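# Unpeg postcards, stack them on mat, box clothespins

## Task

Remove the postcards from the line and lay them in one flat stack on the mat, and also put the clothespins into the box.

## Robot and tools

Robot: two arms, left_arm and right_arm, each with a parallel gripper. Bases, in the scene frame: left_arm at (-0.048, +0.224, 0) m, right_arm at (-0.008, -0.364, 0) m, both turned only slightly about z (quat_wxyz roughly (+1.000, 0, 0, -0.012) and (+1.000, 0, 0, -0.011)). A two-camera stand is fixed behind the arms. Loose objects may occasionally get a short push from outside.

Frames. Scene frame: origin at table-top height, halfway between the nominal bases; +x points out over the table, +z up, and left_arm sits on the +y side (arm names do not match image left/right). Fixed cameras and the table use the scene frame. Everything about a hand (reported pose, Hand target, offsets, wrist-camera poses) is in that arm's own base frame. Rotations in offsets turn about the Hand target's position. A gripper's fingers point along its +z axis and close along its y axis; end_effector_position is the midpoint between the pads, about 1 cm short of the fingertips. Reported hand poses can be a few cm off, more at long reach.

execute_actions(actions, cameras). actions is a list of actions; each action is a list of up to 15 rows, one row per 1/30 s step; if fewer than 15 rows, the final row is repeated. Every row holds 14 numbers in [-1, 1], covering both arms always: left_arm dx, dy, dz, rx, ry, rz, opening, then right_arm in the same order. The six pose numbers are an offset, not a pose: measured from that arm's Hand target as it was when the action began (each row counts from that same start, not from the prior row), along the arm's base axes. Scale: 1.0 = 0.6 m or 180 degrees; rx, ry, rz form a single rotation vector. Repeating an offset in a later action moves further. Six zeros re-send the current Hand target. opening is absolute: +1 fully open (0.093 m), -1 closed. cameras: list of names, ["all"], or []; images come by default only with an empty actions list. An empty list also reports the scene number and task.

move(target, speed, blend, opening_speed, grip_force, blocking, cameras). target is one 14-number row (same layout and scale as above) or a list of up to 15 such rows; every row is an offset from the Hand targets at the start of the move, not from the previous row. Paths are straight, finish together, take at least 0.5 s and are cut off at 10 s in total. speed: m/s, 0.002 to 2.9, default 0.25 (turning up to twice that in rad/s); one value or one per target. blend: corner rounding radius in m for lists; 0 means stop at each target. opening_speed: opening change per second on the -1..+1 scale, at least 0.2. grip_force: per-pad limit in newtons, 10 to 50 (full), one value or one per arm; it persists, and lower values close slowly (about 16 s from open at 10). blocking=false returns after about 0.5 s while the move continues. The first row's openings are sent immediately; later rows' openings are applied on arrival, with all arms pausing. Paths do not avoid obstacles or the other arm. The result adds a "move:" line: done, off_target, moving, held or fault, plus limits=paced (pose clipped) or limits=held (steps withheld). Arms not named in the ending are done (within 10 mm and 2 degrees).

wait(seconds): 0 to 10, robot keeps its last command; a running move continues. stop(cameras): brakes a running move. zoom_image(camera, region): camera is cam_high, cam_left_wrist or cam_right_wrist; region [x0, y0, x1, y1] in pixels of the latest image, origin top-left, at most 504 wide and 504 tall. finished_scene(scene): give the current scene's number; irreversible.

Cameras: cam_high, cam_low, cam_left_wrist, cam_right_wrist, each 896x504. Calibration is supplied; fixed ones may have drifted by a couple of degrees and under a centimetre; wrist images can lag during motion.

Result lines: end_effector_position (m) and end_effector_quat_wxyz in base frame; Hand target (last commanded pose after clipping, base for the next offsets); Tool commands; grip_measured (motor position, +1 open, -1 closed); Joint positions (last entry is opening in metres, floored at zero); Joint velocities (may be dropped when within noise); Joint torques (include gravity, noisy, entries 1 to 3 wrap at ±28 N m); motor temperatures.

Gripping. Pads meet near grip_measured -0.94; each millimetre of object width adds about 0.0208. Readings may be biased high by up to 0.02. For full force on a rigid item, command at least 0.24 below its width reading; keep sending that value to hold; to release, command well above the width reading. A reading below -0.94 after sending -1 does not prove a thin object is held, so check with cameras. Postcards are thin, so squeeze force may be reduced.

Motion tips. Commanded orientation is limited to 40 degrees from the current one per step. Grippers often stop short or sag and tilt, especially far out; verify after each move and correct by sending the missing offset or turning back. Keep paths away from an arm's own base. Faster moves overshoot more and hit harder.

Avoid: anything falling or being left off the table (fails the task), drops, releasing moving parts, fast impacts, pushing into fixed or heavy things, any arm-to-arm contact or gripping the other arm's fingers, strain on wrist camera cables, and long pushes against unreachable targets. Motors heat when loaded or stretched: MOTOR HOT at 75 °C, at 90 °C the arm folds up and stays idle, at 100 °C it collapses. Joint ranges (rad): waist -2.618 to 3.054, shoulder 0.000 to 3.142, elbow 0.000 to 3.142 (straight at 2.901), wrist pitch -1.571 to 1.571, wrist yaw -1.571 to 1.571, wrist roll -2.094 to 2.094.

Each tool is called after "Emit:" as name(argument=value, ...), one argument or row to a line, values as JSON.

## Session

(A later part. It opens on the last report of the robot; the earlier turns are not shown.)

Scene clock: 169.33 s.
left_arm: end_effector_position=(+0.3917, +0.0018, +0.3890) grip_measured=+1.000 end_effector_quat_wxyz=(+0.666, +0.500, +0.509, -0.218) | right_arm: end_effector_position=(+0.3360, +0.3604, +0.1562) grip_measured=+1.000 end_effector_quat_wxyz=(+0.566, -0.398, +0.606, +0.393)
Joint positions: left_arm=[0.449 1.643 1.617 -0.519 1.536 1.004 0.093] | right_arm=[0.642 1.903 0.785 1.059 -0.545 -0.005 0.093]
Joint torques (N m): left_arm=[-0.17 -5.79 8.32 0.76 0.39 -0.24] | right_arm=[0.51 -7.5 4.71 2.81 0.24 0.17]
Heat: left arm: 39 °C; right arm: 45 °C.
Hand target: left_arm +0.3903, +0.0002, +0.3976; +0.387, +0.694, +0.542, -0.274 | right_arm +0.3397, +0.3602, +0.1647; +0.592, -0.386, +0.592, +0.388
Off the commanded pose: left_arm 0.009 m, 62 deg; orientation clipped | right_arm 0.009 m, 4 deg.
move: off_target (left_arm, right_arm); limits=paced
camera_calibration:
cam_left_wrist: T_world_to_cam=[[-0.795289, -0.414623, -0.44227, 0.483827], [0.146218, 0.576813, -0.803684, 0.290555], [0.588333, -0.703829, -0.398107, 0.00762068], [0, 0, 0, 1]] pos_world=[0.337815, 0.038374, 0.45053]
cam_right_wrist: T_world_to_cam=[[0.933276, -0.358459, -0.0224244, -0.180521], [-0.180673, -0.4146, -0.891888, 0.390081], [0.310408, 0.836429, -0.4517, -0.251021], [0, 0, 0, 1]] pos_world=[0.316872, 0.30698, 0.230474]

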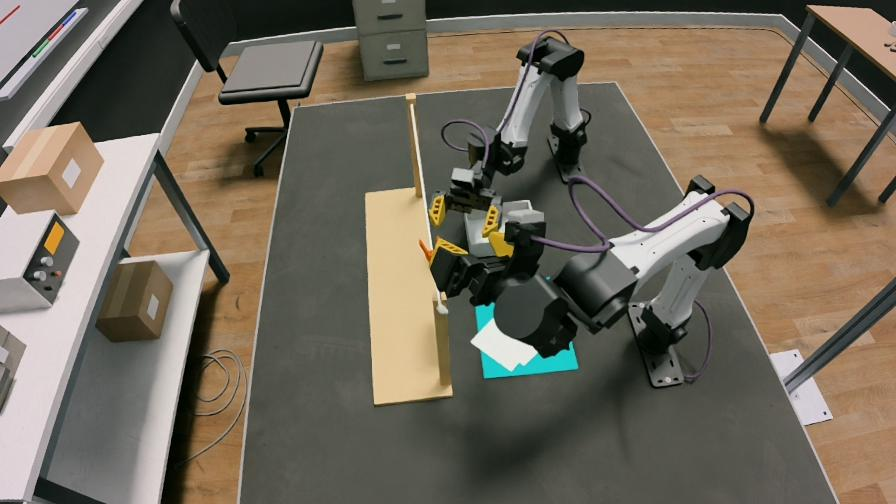

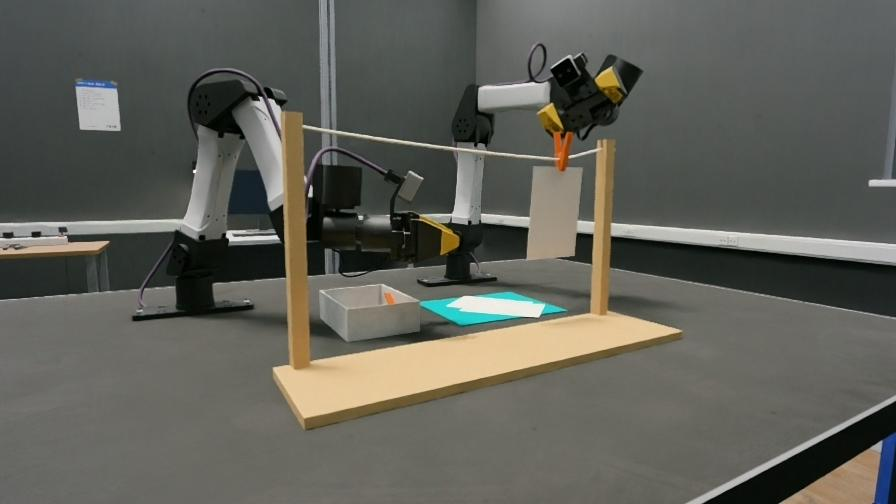

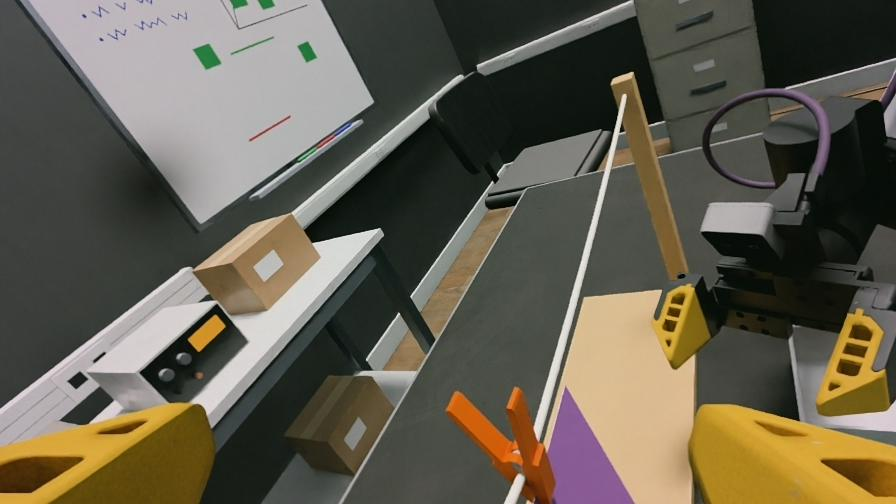

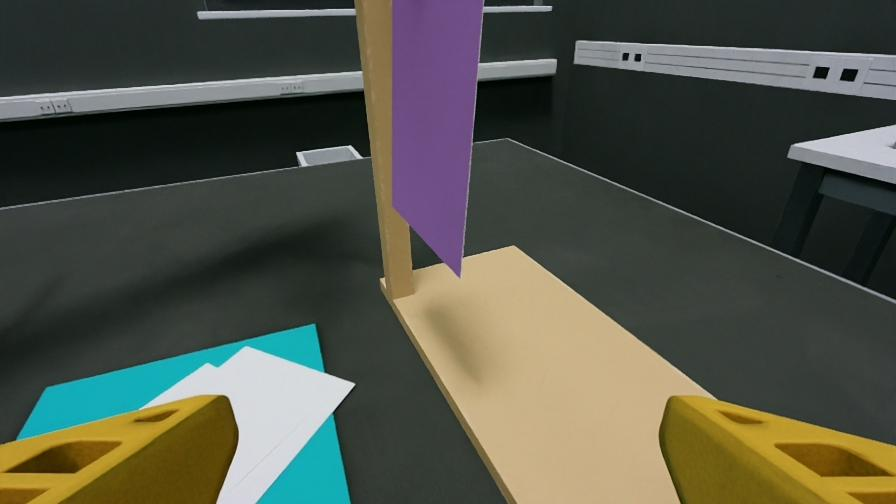

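Emit:
move(
  target=[
    [0.066,-0.03,0.0,0.09,0.058,-0.064,1,0.087,0.213,-0.008,0,0,0,1],
    [0.066,-0.03,0.0,0.09,0.058,-0.064,1,0.087,0.213,-0.008,0,0,0,-1],
  ],
  speed=0.15,
  opening_speed=1.5,
  cameras=["all"],
)

Scene clock: 180.13 s.
left_arm: end_effector_position=(+0.4326, -0.0177, +0.3967) grip_measured=+1.000 end_effector_quat_wxyz=(+0.536, +0.584, +0.601, -0.105) | right_arm: end_effector_position=(+0.3801, +0.4839, +0.1612) grip_measured=-0.971 end_effector_quat_wxyz=(+0.592, -0.397, +0.578, +0.397)
Joint positions: left_arm=[0.306 2.054 2.602 -1.529 1.064 1.495 0.093] | right_arm=[0.8 2.259 1.33 0.947 -0.391 -0.005 0]
Joint torques (N m): left_arm=[-0.7 -7.9 6.42 0.67 0.17 0.11] | right_arm=[0.25 -10.78 9.44 1.52 0.28 0.17]
Heat: left arm: 40 °C; right arm: 46 °C.
Hand target: left_arm +0.4299, -0.0178, +0.3976; +0.278, +0.740, +0.556, -0.258 | right_arm +0.3919, +0.4880, +0.1599; +0.592, -0.386, +0.592, +0.388
Off the commanded pose: left_arm 0.003 m, 49 deg; orientation clipped | right_arm 0.012 m, 2 deg.
joint sent to its limit (left arm) — joint 4 (wrist pitch), lower limit. The joint targets are off in position and orientation.
move: off_target (left_arm, right_arm); target 2's new opening was sent with right_arm's hand 0.013 m and 2 deg from that target; limits=paced
camera_calibration:
cam_left_wrist: T_world_to_cam=[[-0.809169, -0.304064, -0.502784, 0.543619], [0.00293166, 0.853591, -0.520936, 0.256639], [0.587569, -0.422999, -0.689808, 0.093776], [0, 0, 0, 1]] pos_world=[0.384027, -0.0141027, 0.471702]
cam_right_wrist: T_world_to_cam=[[0.93507, -0.3541, 0.0160342, -0.186367], [-0.124976, -0.371679, -0.919911, 0.416212], [0.3317, 0.858177, -0.3918, -0.39412], [0, 0, 0, 1]] pos_world=[0.357012, 0.42693, 0.23145]

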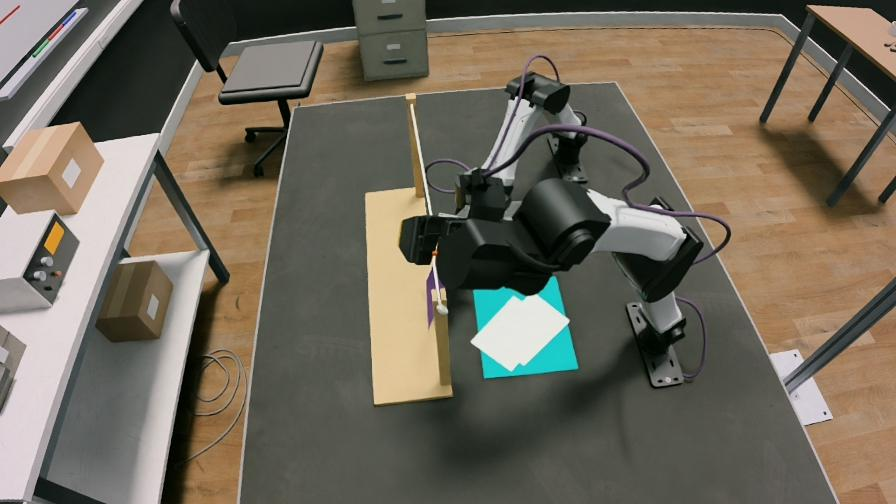

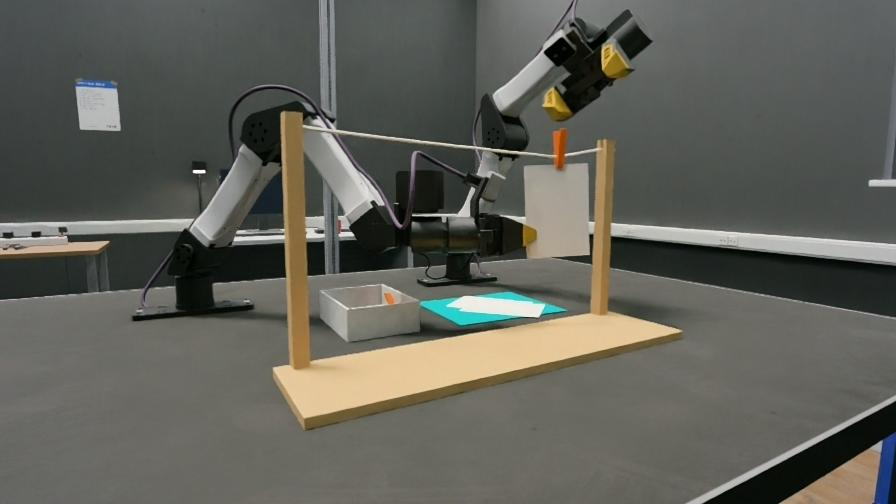

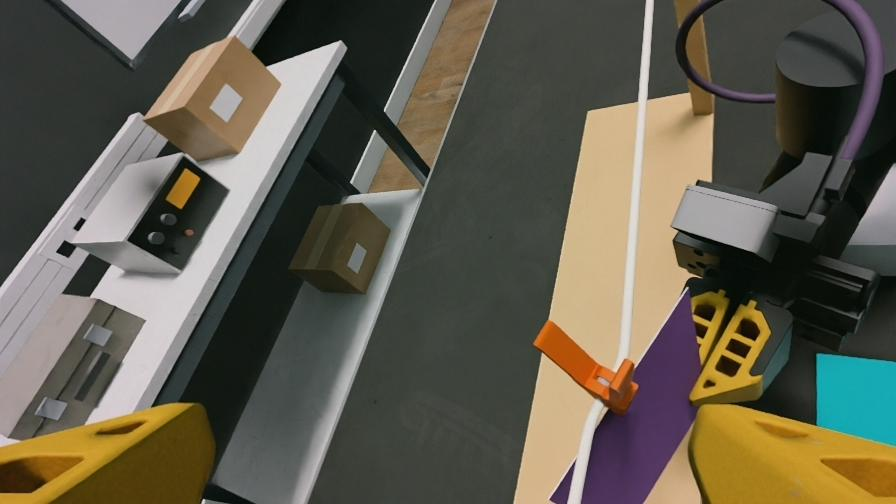

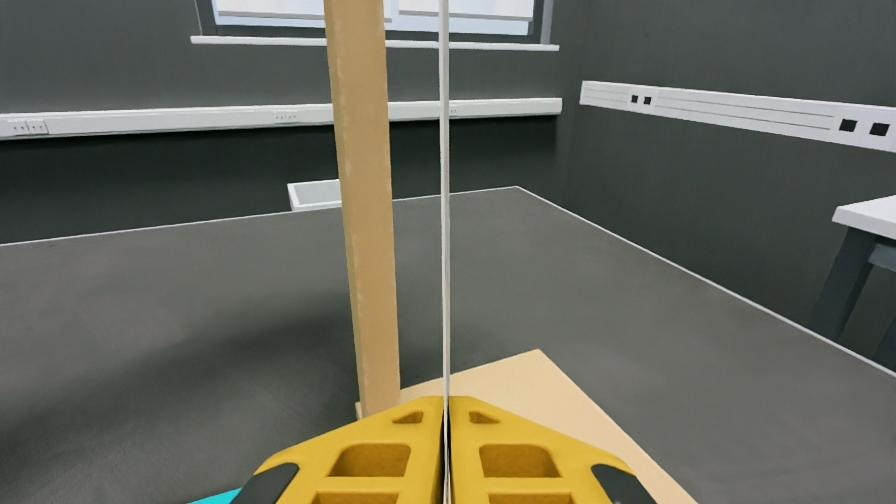

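Emit:
move(
  target=[0.018,-0.04,-0.05,0.04,0.026,-0.03,1,0,0,0,0,0,0,-1],
  speed=0.12,
  cameras=["cam_low","cam_left_wrist"],
)

Emit:
zoom_image(
  camera="cam_low",
  region=[460, 0, 660, 200],
)

Scene clock: 187.83 s.
left_arm: end_effector_position=(+0.4420, -0.0426, +0.3728) grip_measured=+1.000 end_effector_quat_wxyz=(+0.491, +0.628, +0.598, -0.082) | right_arm: end_effector_position=(+0.3801, +0.4839, +0.1612) grip_measured=-0.971 end_effector_quat_wxyz=(+0.592, -0.397, +0.578, +0.397)
Joint positions: left_arm=[0.213 2.074 2.602 -1.529 0.929 1.541 0.093] | right_arm=[0.8 2.259 1.33 0.947 -0.391 -0.005 0]
Joint torques (N m): left_arm=[-0.59 -7.61 5.29 0.75 0.14 0.09] | right_arm=[0.32 -10.81 9.44 1.52 0.28 0.18]
Heat: left arm: 40 °C; right arm: 48 °C.
Hand target: left_arm +0.4407, -0.0418, +0.3676; +0.230, +0.761, +0.555, -0.247 | right_arm +0.3919, +0.4880, +0.1599; +0.592, -0.386, +0.592, +0.388
Off the commanded pose: left_arm 0.005 m, 44 deg; orientation clipped | right_arm 0.012 m, 2 deg.
joint sent to its limit (left arm) — joint 4 (wrist pitch), lower limit. The joint targets are off in position and orientation.
move: off_target (left_arm, right_arm); limits=paced
camera_calibration:
cam_left_wrist: T_world_to_cam=[[-0.826848, -0.205566, -0.523513, 0.551314], [0.0320362, 0.912086, -0.408744, 0.213376], [0.561513, -0.354741, -0.747571, 0.0973015], [0, 0, 0, 1]] pos_world=[0.394381, -0.0467691, 0.448576]
Images, in order (width x height): cam_low 896x504, cam_left_wrist 896x504.

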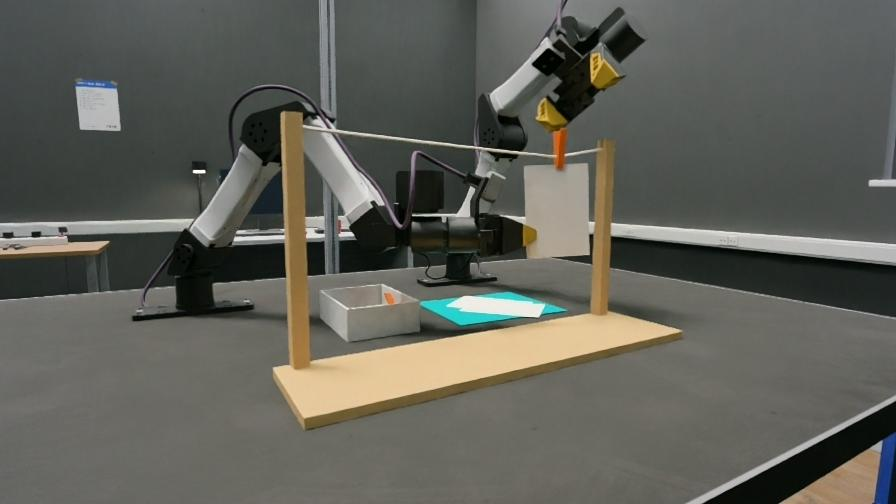

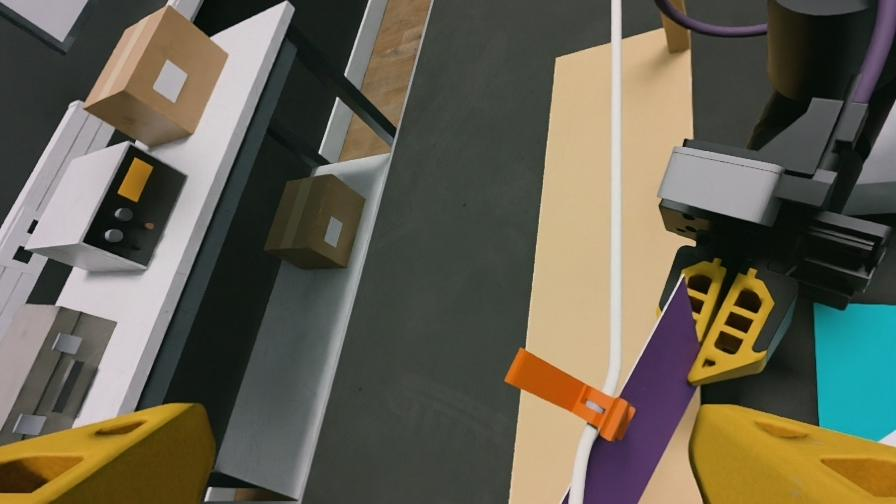

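Scaled by 2.520.

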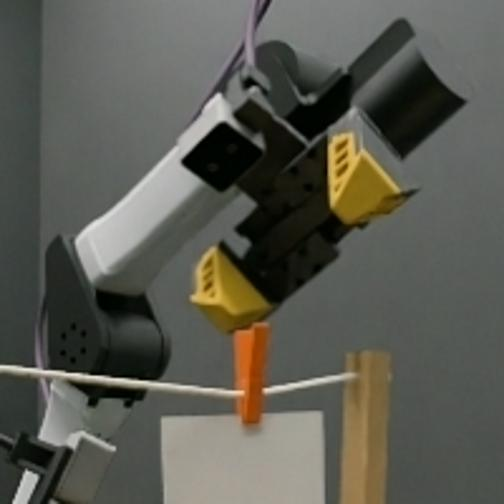

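Emit:
move(
  target=[0,0,-0.0,-0.115,0.027,0.159,1,0,0,0,0,0,0,-1],
  speed=0.2,
  cameras=["cam_low","cam_left_wrist"],
)

Scene clock: 193.83 s.
left_arm: end_effector_position=(+0.4433, -0.0386, +0.3737) grip_measured=+1.000 end_effector_quat_wxyz=(+0.491, +0.489, +0.684, -0.229) | right_arm: end_effector_position=(+0.3801, +0.4839, +0.1612) grip_measured=-0.971 end_effector_quat_wxyz=(+0.592, -0.397, +0.578, +0.397)
Joint positions: left_arm=[0.252 2.1 2.579 -1.53 1.075 1.179 0.093] | right_arm=[0.8 2.259 1.33 0.947 -0.391 -0.005 0]
Joint torques (N m): left_arm=[0.75 -7.94 3.1 0.6 0.77 -0.16] | right_arm=[0.32 -10.78 9.46 1.53 0.28 0.17]
Heat: left arm: 41 °C; right arm: 48 °C.
Hand target: left_arm +0.4407, -0.0418, +0.3676; +0.391, +0.537, +0.681, -0.309 | right_arm +0.3919, +0.4880, +0.1599; +0.592, -0.386, +0.592, +0.388
Off the commanded pose: left_arm 0.007 m, 16 deg | right_arm 0.012 m, 2 deg.
joint sent to its limit (left arm) — joint 4 (wrist pitch), lower limit. The joint targets are off in position and orientation.
move: off_target (left_arm, right_arm)
camera_calibration:
cam_left_wrist: T_world_to_cam=[[-0.888351, -0.426417, -0.170295, 0.440479], [-0.234096, 0.739665, -0.630947, 0.404345], [0.395008, -0.520638, -0.756905, 0.169513], [0, 0, 0, 1]] pos_world=[0.418997, -0.0229977, 0.458437]
Images, in order (width x height): cam_low 896x504, cam_left_wrist 896x504.

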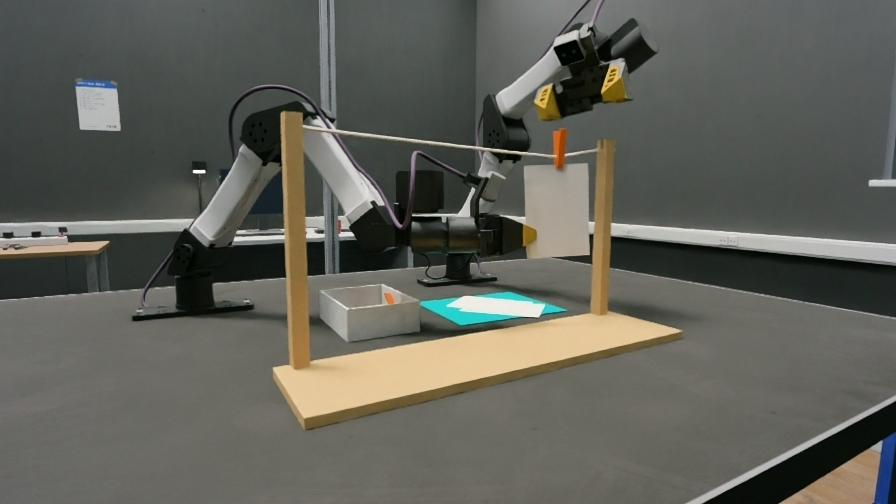

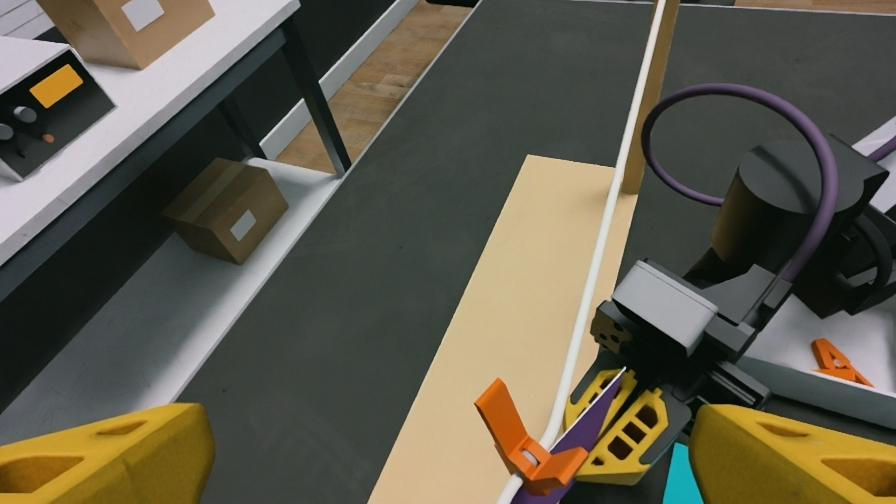

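Emit:
move(
  target=[-0.005,-0.02,-0.02,0,0,-0.12,1,0.017,0.002,0,0,0,0.067,-1],
  speed=0.15,
  cameras=["cam_low","cam_left_wrist"],
)

Emit:
zoom_image(
  camera="cam_low",
  region=[460, 0, 660, 200],
)

Scene clock: 200.23 s.
left_arm: end_effector_position=(+0.4410, -0.0456, +0.3588) grip_measured=+1.000 end_effector_quat_wxyz=(+0.510, +0.535, +0.630, -0.239) | right_arm: end_effector_position=(+0.3987, +0.4823, +0.1609) grip_measured=-0.971 end_effector_quat_wxyz=(+0.558, -0.442, +0.545, +0.442)
Joint positions: left_arm=[0.252 2.1 2.48 -1.535 1.159 1.386 0.093] | right_arm=[0.721 2.336 1.474 0.879 -0.631 -0.002 0]
Joint torques (N m): left_arm=[-0.39 -8.49 3.22 0.5 0.82 0.07] | right_arm=[-0.58 -11.38 9.92 1.43 -0.27 0.16]
Heat: left arm: 41 °C; right arm: 49 °C.
Hand target: left_arm +0.4377, -0.0538, +0.3556; +0.327, +0.655, +0.568, -0.377 | right_arm +0.4021, +0.4892, +0.1599; +0.548, -0.446, +0.548, +0.448
Off the commanded pose: left_arm 0.009 m, 30 deg | right_arm 0.008 m, 2 deg.
joint sent to its limit (left arm) — joint 4 (wrist pitch), lower limit. The joint targets are off in position and orientation.
move: off_target (left_arm)
camera_calibration:
cam_left_wrist: T_world_to_cam=[[-0.914222, -0.321656, -0.246447, 0.476427], [-0.0878328, 0.751031, -0.654399, 0.344066], [0.395581, -0.57662, -0.714861, 0.1376], [0, 0, 0, 1]] pos_world=[0.411348, -0.025816, 0.440935]
Images, in order (width x height): cam_low 896x504, cam_left_wrist 896x504.

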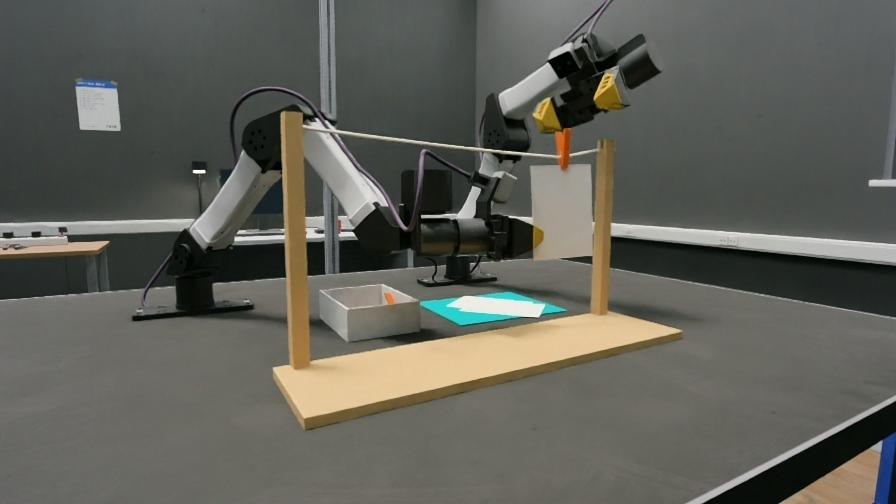

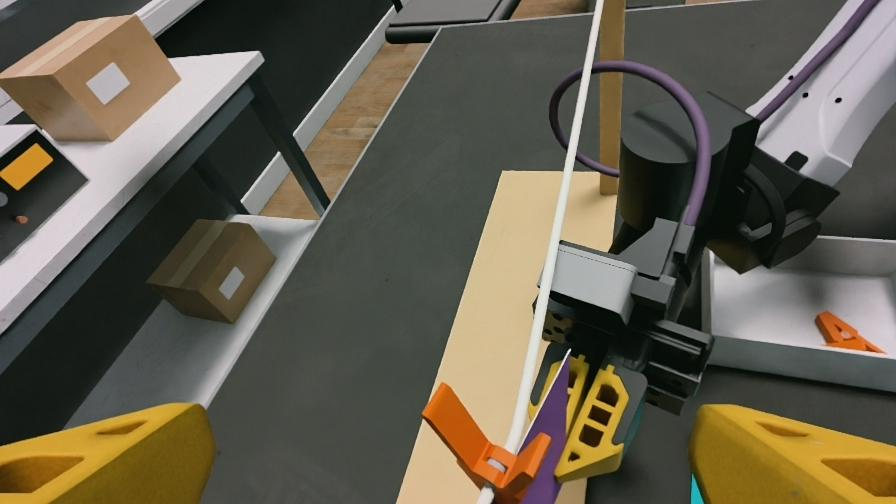

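Scaled by 2.520.

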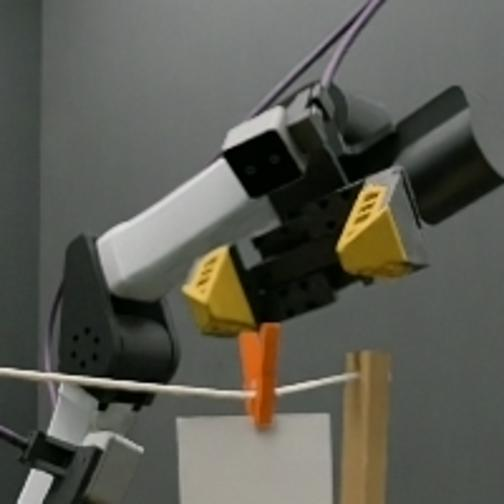

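Emit:
move(
  target=[-0.0,-0.02,-0.02,0.0,0,-0.08,1,0.014,0.004,0,0,0,0.06,-1],
  speed=0.15,
  cameras=["cam_low","cam_left_wrist"],
)

Emit:
zoom_image(
  camera="cam_low",
  region=[460, 0, 660, 200],
)

Scene clock: 207.07 s.
left_arm: end_effector_position=(+0.4393, -0.0584, +0.3503) grip_measured=+1.000 end_effector_quat_wxyz=(+0.519, +0.579, +0.586, -0.228) | right_arm: end_effector_position=(+0.4082, +0.4854, +0.1601) grip_measured=-0.971 end_effector_quat_wxyz=(+0.514, -0.492, +0.502, +0.491)
Joint positions: left_arm=[0.226 2.1 2.439 -1.536 1.176 1.534 0.093] | right_arm=[0.667 2.437 1.666 0.789 -0.872 0 0]
Joint torques (N m): left_arm=[-0.73 -7.87 3.34 0.49 0.75 0.1] | right_arm=[-0.46 -12.1 10.15 1.31 -0.27 0.16]
Heat: left arm: 42 °C; right arm: 50 °C.
Hand target: left_arm +0.4377, -0.0658, +0.3436; +0.283, +0.718, +0.485, -0.410 | right_arm +0.4105, +0.4916, +0.1599; +0.503, -0.496, +0.503, +0.497
Off the commanded pose: left_arm 0.010 m, 41 deg; orientation clipped | right_arm 0.007 m, 2 deg.
joint sent to its limit (left arm) — joint 4 (wrist pitch), lower limit. The joint targets are off in position and orientation.
move: off_target (left_arm); limits=paced
camera_calibration:
cam_left_wrist: T_world_to_cam=[[-0.91242, -0.234857, -0.335159, 0.503957], [0.0346709, 0.771647, -0.635105, 0.288511], [0.407784, -0.591103, -0.695924, 0.112046], [0, 0, 0, 1]] pos_world=[0.404126, -0.0380403, 0.430116]
Images, in order (width x height): cam_low 896x504, cam_left_wrist 896x504.

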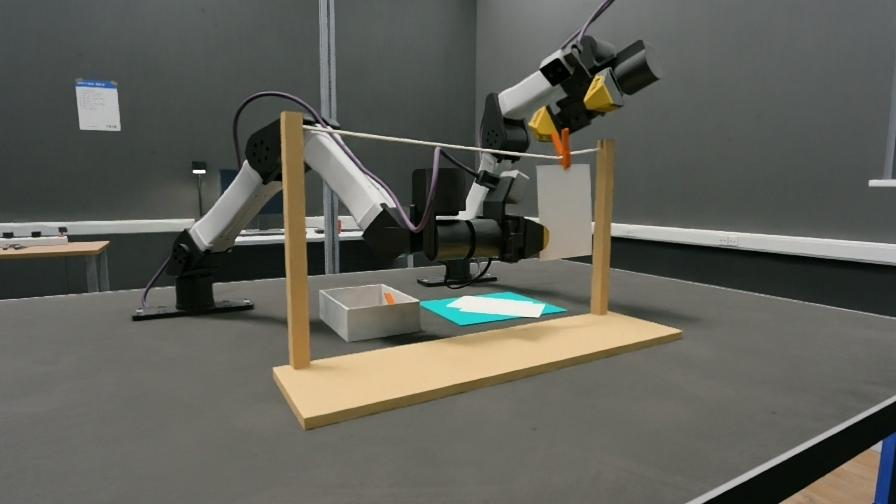

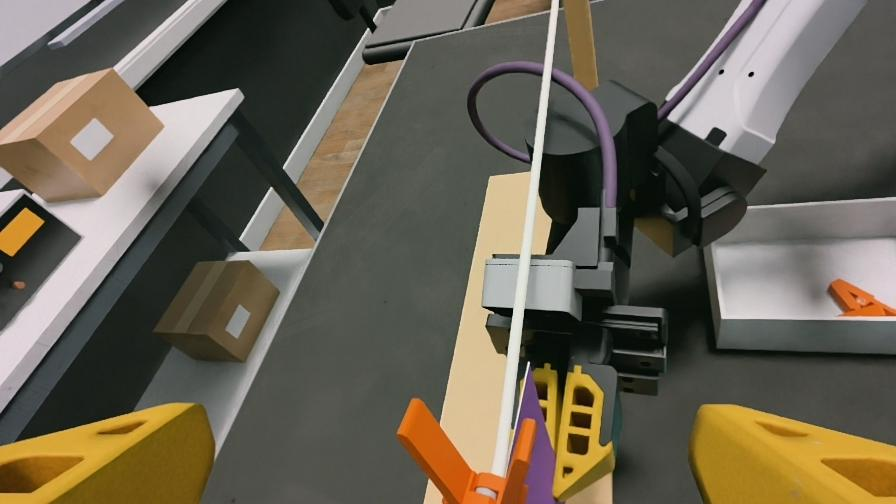

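Scaled by 2.520.

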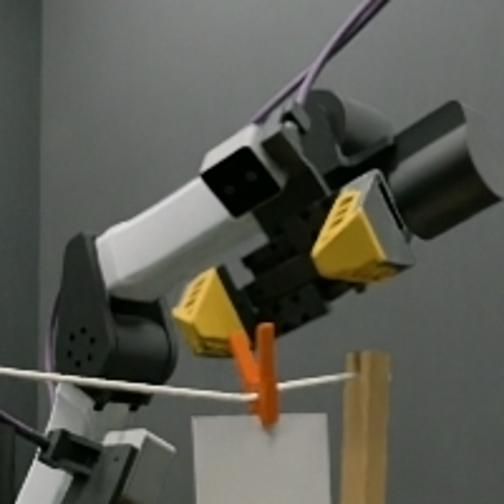

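Emit:
move(
  target=[
    [0.007,-0.022,-0.03,0,0,0,1,0,0,0,0,0,0,-1],
    [0.007,-0.022,-0.03,0,0,0,-0.1,0,0,0,0,0,0,-1],
  ],
  speed=0.12,
  opening_speed=1.2,
  cameras=["cam_low","cam_left_wrist"],
)

Emit:
zoom_image(
  camera="cam_low",
  region=[460, 0, 660, 200],
)

Scene clock: 215.70 s.
left_arm: end_effector_position=(+0.4430, -0.0746, +0.3354) grip_measured=-0.098 end_effector_quat_wxyz=(+0.507, +0.589, +0.578, -0.248) | right_arm: end_effector_position=(+0.4082, +0.4854, +0.1601) grip_measured=-0.971 end_effector_quat_wxyz=(+0.514, -0.492, +0.502, +0.491)
Joint positions: left_arm=[0.186 2.129 2.427 -1.538 1.176 1.555 0.04] | right_arm=[0.667 2.437 1.666 0.789 -0.872 0 0]
Joint torques (N m): left_arm=[-0.39 -8.44 3.17 0.44 0.51 0.11] | right_arm=[-0.49 -12.1 10.17 1.3 -0.27 0.16]
Heat: left arm: 43 °C; right arm: 51 °C.
Hand target: left_arm +0.4419, -0.0790, +0.3256; +0.283, +0.718, +0.485, -0.410 | right_arm +0.4105, +0.4916, +0.1599; +0.503, -0.496, +0.503, +0.497
Off the commanded pose: left_arm 0.011 m, 37 deg | right_arm 0.007 m, 2 deg.
joint sent to its limit (left arm) — joint 4 (wrist pitch), lower limit. The joint targets are off in position and orientation.
move: off_target (left_arm); target 2's new opening was sent with left_arm's hand 0.011 m and 37 deg from that target
camera_calibration:
cam_left_wrist: T_world_to_cam=[[-0.930111, -0.191639, -0.313318, 0.502358], [0.0564975, 0.768272, -0.637626, 0.28236], [0.362908, -0.610764, -0.703751, 0.111514], [0, 0, 0, 1]] pos_world=[0.410826, -0.0525492, 0.415916]
Images, in order (width x height): cam_low 896x504, cam_left_wrist 896x504.

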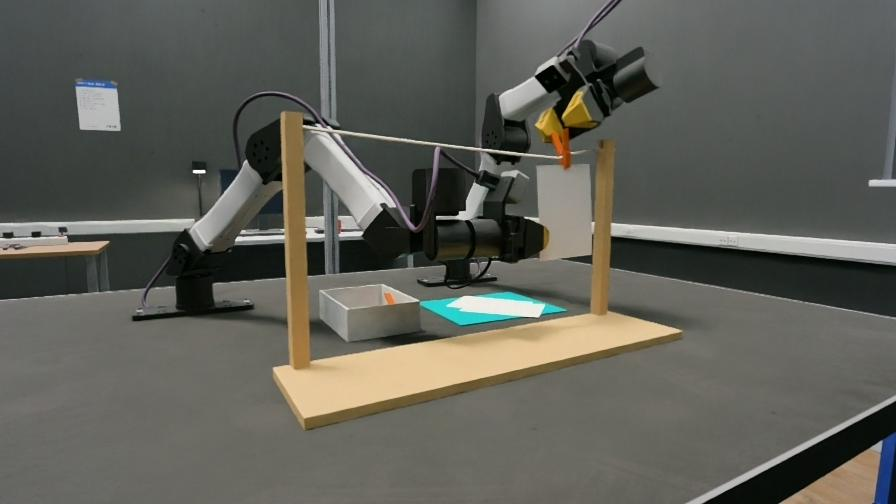

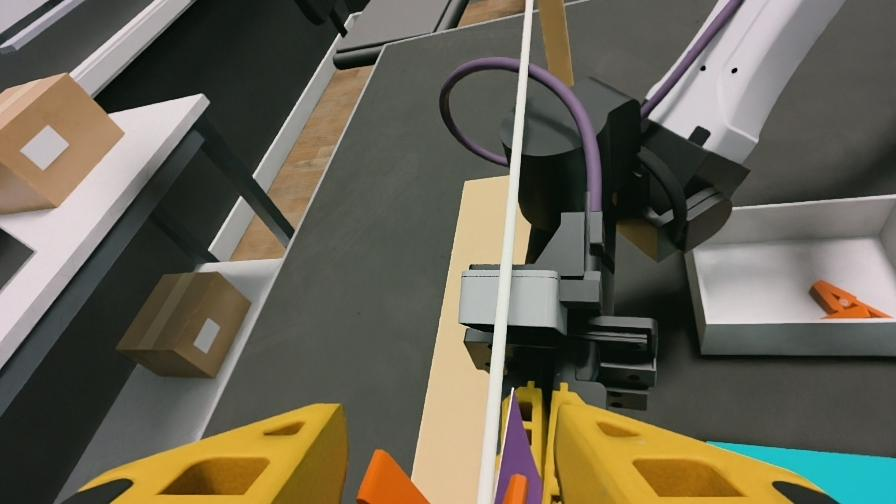

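Scaled by 2.520.

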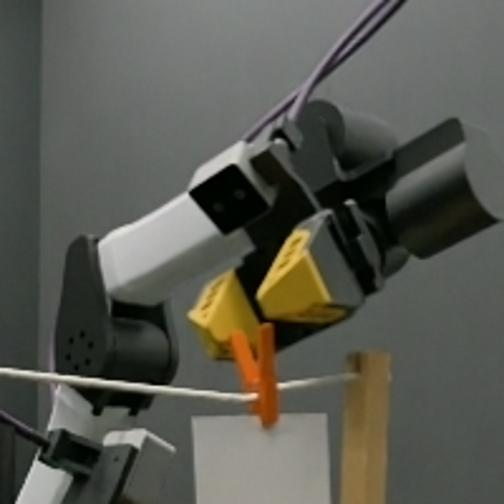

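Emit:
move(
  target=[
    [0.0,0.02,0.02,-0.051,-0.004,0.218,0.6,0.015,0,0,0,0,0.05,-1],
    [0.0,0.01,-0.018,-0.051,-0.004,0.218,0.6,0.015,0,0,0,0,0.05,-1],
    [0,0.01,-0.018,-0.051,-0.004,0.218,-0.05,0.015,0,0,0,0,0.05,-1],
  ],
  speed=0.12,
  opening_speed=1.2,
  cameras=["cam_low","cam_left_wrist"],
)

Emit:
zoom_image(
  camera="cam_low",
  region=[460, 0, 660, 200],
)

Scene clock: 223.97 s.
left_arm: end_effector_position=(+0.4435, -0.0748, +0.3045) grip_measured=-0.048 end_effector_quat_wxyz=(+0.447, +0.482, +0.669, -0.346) | right_arm: end_effector_position=(+0.4177, +0.4870, +0.1600) grip_measured=-0.971 end_effector_quat_wxyz=(-0.473, +0.531, -0.462, -0.530)
Joint positions: left_arm=[0.188 2.105 2.255 -1.469 1.19 1.265 0.043] | right_arm=[0.63 2.55 1.887 0.683 -1.066 0.005 0]
Joint torques (N m): left_arm=[-0.1 -13.18 3.4 0.98 0.38 -0.14] | right_arm=[-0.47 -12.79 10.39 1.2 -0.26 0.13]
Motor temperatures (°C): left_arm=[29 44 36 33 28 25 28] | right_arm=[28 52 43 38 26 27 29]
Heat: left arm: 44 °C; right arm: 52 °C.
Hand target: left_arm +0.4419, -0.0730, +0.3148; +0.463, +0.492, +0.662, -0.324 | right_arm +0.4195, +0.4916, +0.1599; -0.462, +0.534, -0.463, -0.535
Off the commanded pose: left_arm 0.011 m, 3 deg | right_arm 0.005 m, 1 deg.
move: off_target (left_arm); target 3's new opening was sent with left_arm's hand 0.010 m and 3 deg from that target
camera_calibration:
cam_left_wrist: T_world_to_cam=[[-0.95188, -0.304996, 0.0300228, 0.389626], [-0.241459, 0.686022, -0.686346, 0.403549], [0.188737, -0.660568, -0.726655, 0.170047], [0, 0, 0, 1]] pos_world=[0.436224, -0.0456812, 0.388842]
Images, in order (width x height): cam_low 896x504, cam_left_wrist 896x504.

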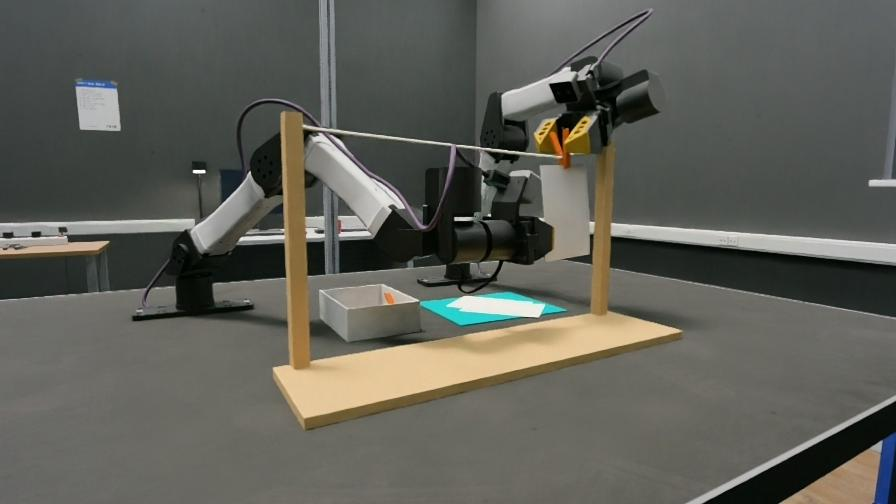

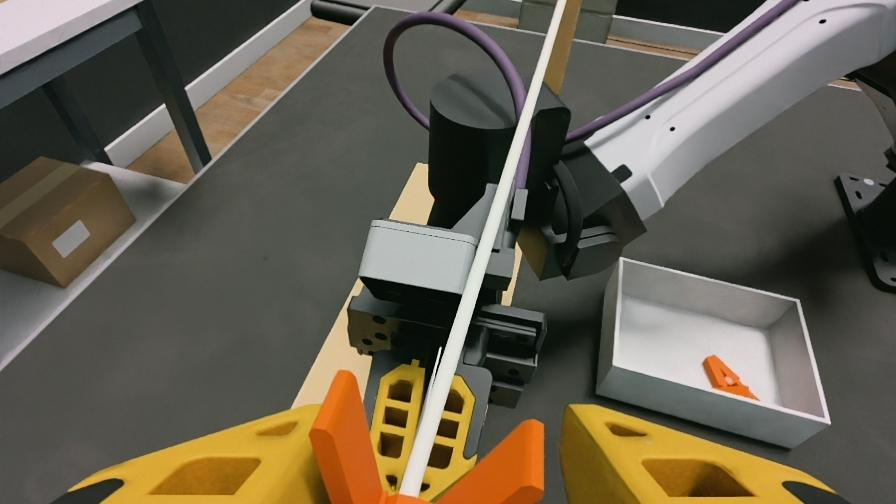

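Scaled by 2.520.

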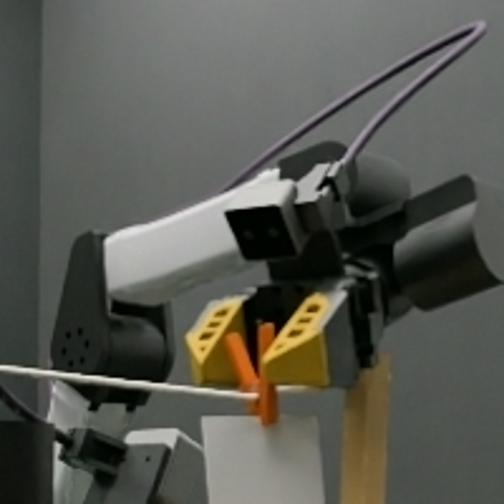

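Emit:
move(
  target=[0,0,0.045,0,0,0,0.0,0,0,0,0,0,0,-1],
  speed=0.12,
  cameras=["cam_low","cam_left_wrist"],
)

Emit:
zoom_image(
  camera="cam_low",
  region=[460, 0, 660, 200],
)

Scene clock: 226.63 s.
left_arm: end_effector_position=(+0.4418, -0.0751, +0.3401) grip_measured=-0.001 end_effector_quat_wxyz=(+0.467, +0.490, +0.660, -0.327) | right_arm: end_effector_position=(+0.4177, +0.4871, +0.1593) grip_measured=-0.971 end_effector_quat_wxyz=(-0.472, +0.530, -0.464, -0.530)
Joint positions: left_arm=[0.188 2.125 2.43 -1.536 1.19 1.234 0.045] | right_arm=[0.63 2.55 1.887 0.678 -1.066 0.005 0]
Joint torques (N m): left_arm=[-0.08 -8.28 6.95 0.42 0.39 -0.08] | right_arm=[-0.46 -12.81 10.41 1.23 -0.27 0.12]
Heat: left arm: 44 °C; right arm: 53 °C.
Hand target: left_arm +0.4419, -0.0730, +0.3418; +0.463, +0.492, +0.662, -0.324 | right_arm +0.4195, +0.4916, +0.1599; -0.462, +0.534, -0.463, -0.535
Off the commanded pose: left_arm 0.003 m, 1 deg | right_arm 0.005 m, 1 deg.
joint sent to its limit (left arm) — joint 4 (wrist pitch), lower limit. The joint targets are off in position, not in orientation.
move: done
camera_calibration:
cam_left_wrist: T_world_to_cam=[[-0.948564, -0.315338, -0.0280897, 0.404466], [-0.20846, 0.688908, -0.694226, 0.416146], [0.238267, -0.652662, -0.719209, 0.172179], [0, 0, 0, 1]] pos_world=[0.429387, -0.0467688, 0.424093]
Images, in order (width x height): cam_low 896x504, cam_left_wrist 896x504.

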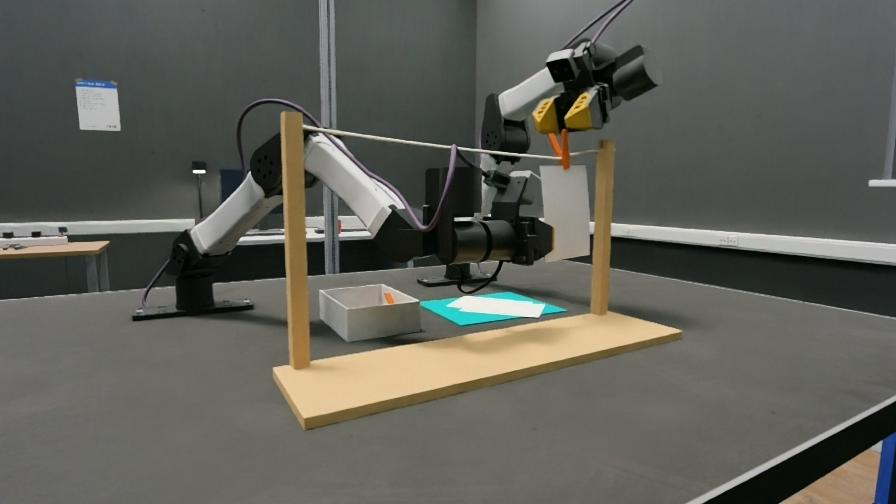

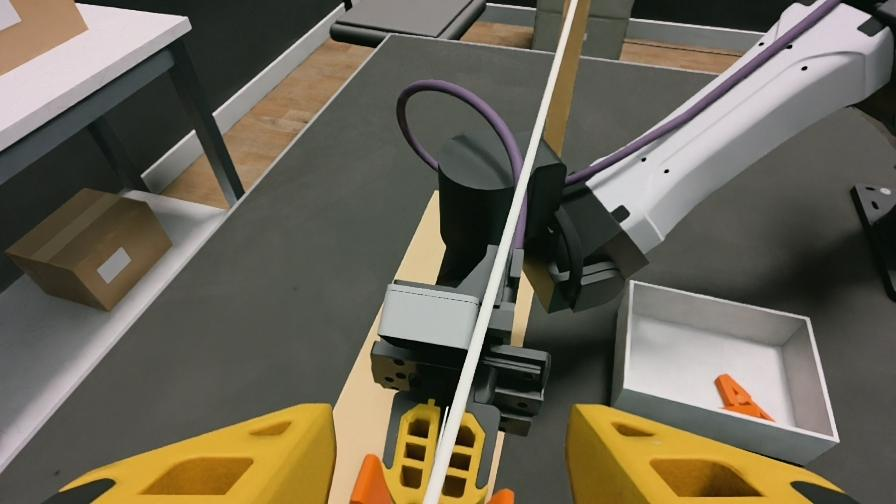

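Scaled by 2.520.

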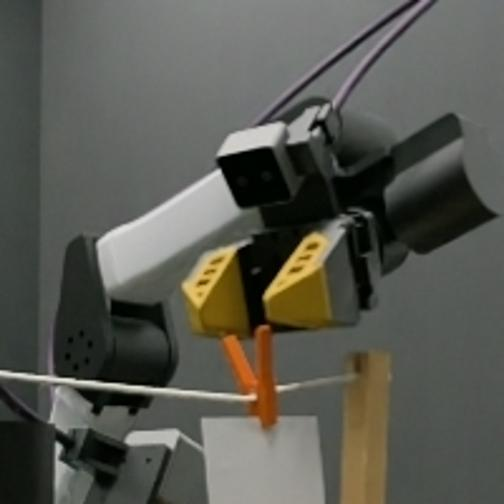

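Emit:
move(
  target=[0,0,-0.028,0,0,0,0.0,0,0,0,0,0,0,-1],
  speed=0.1,
  cameras=["cam_low","cam_left_wrist"],
)

Emit:
zoom_image(
  camera="cam_low",
  region=[460, 0, 660, 200],
)

Scene clock: 229.53 s.
left_arm: end_effector_position=(+0.4413, -0.0752, +0.3189) grip_measured=-0.001 end_effector_quat_wxyz=(+0.445, +0.475, +0.674, -0.350) | right_arm: end_effector_position=(+0.4177, +0.4871, +0.1593) grip_measured=-0.971 end_effector_quat_wxyz=(-0.472, +0.530, -0.464, -0.530)
Joint positions: left_arm=[0.188 2.125 2.349 -1.535 1.19 1.239 0.045] | right_arm=[0.63 2.55 1.887 0.678 -1.066 0.005 0]
Joint torques (N m): left_arm=[-0.17 -11.81 3.55 0.96 0.41 0.11] | right_arm=[-0.46 -12.82 10.43 1.23 -0.26 0.12]
Heat: left arm: 45 °C; right arm: 54 °C.
Hand target: left_arm +0.4419, -0.0730, +0.3250; +0.463, +0.492, +0.662, -0.324 | right_arm +0.4195, +0.4916, +0.1599; -0.462, +0.534, -0.463, -0.535
Off the commanded pose: left_arm 0.006 m, 4 deg | right_arm 0.005 m, 1 deg.
move: off_target (left_arm)
camera_calibration:
cam_left_wrist: T_world_to_cam=[[-0.948379, -0.313687, 0.0466627, 0.379576], [-0.258653, 0.679924, -0.68615, 0.420336], [0.183509, -0.6628, -0.725962, 0.182598], [0, 0, 0, 1]] pos_world=[0.435194, -0.0457026, 0.403261]
Images, in order (width x height): cam_low 896x504, cam_left_wrist 896x504.

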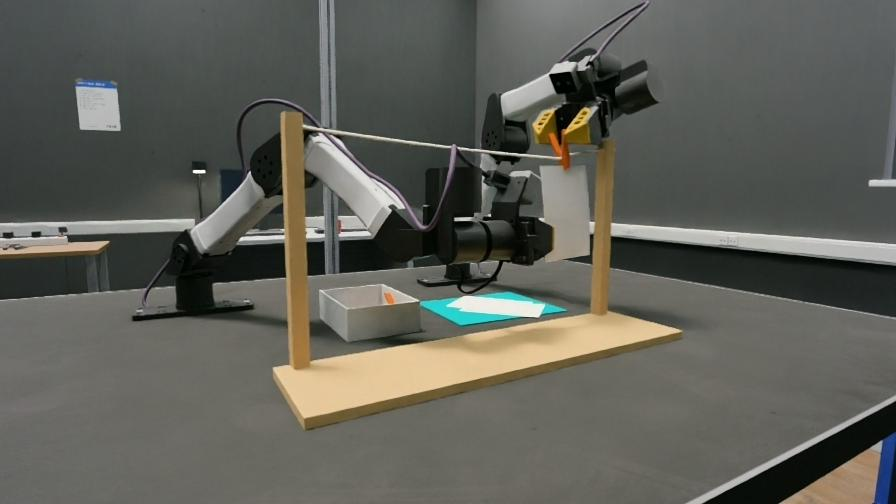

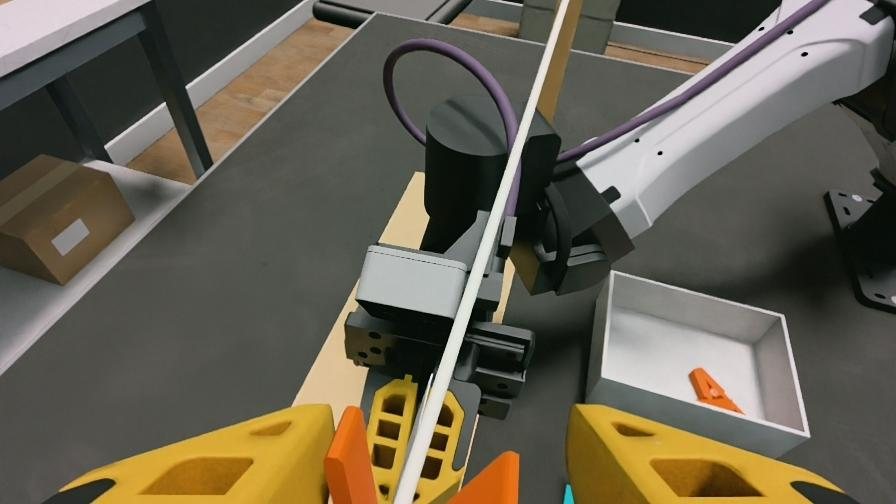

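Scaled by 2.520.

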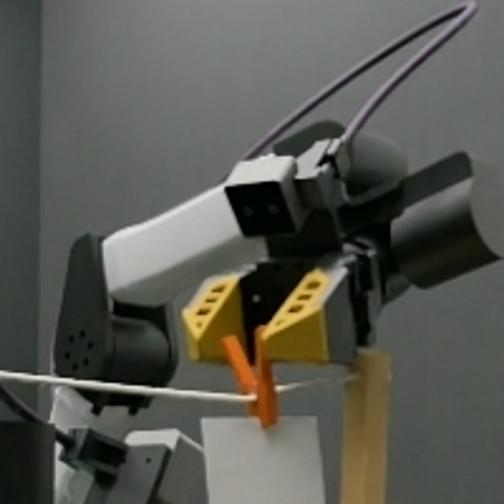

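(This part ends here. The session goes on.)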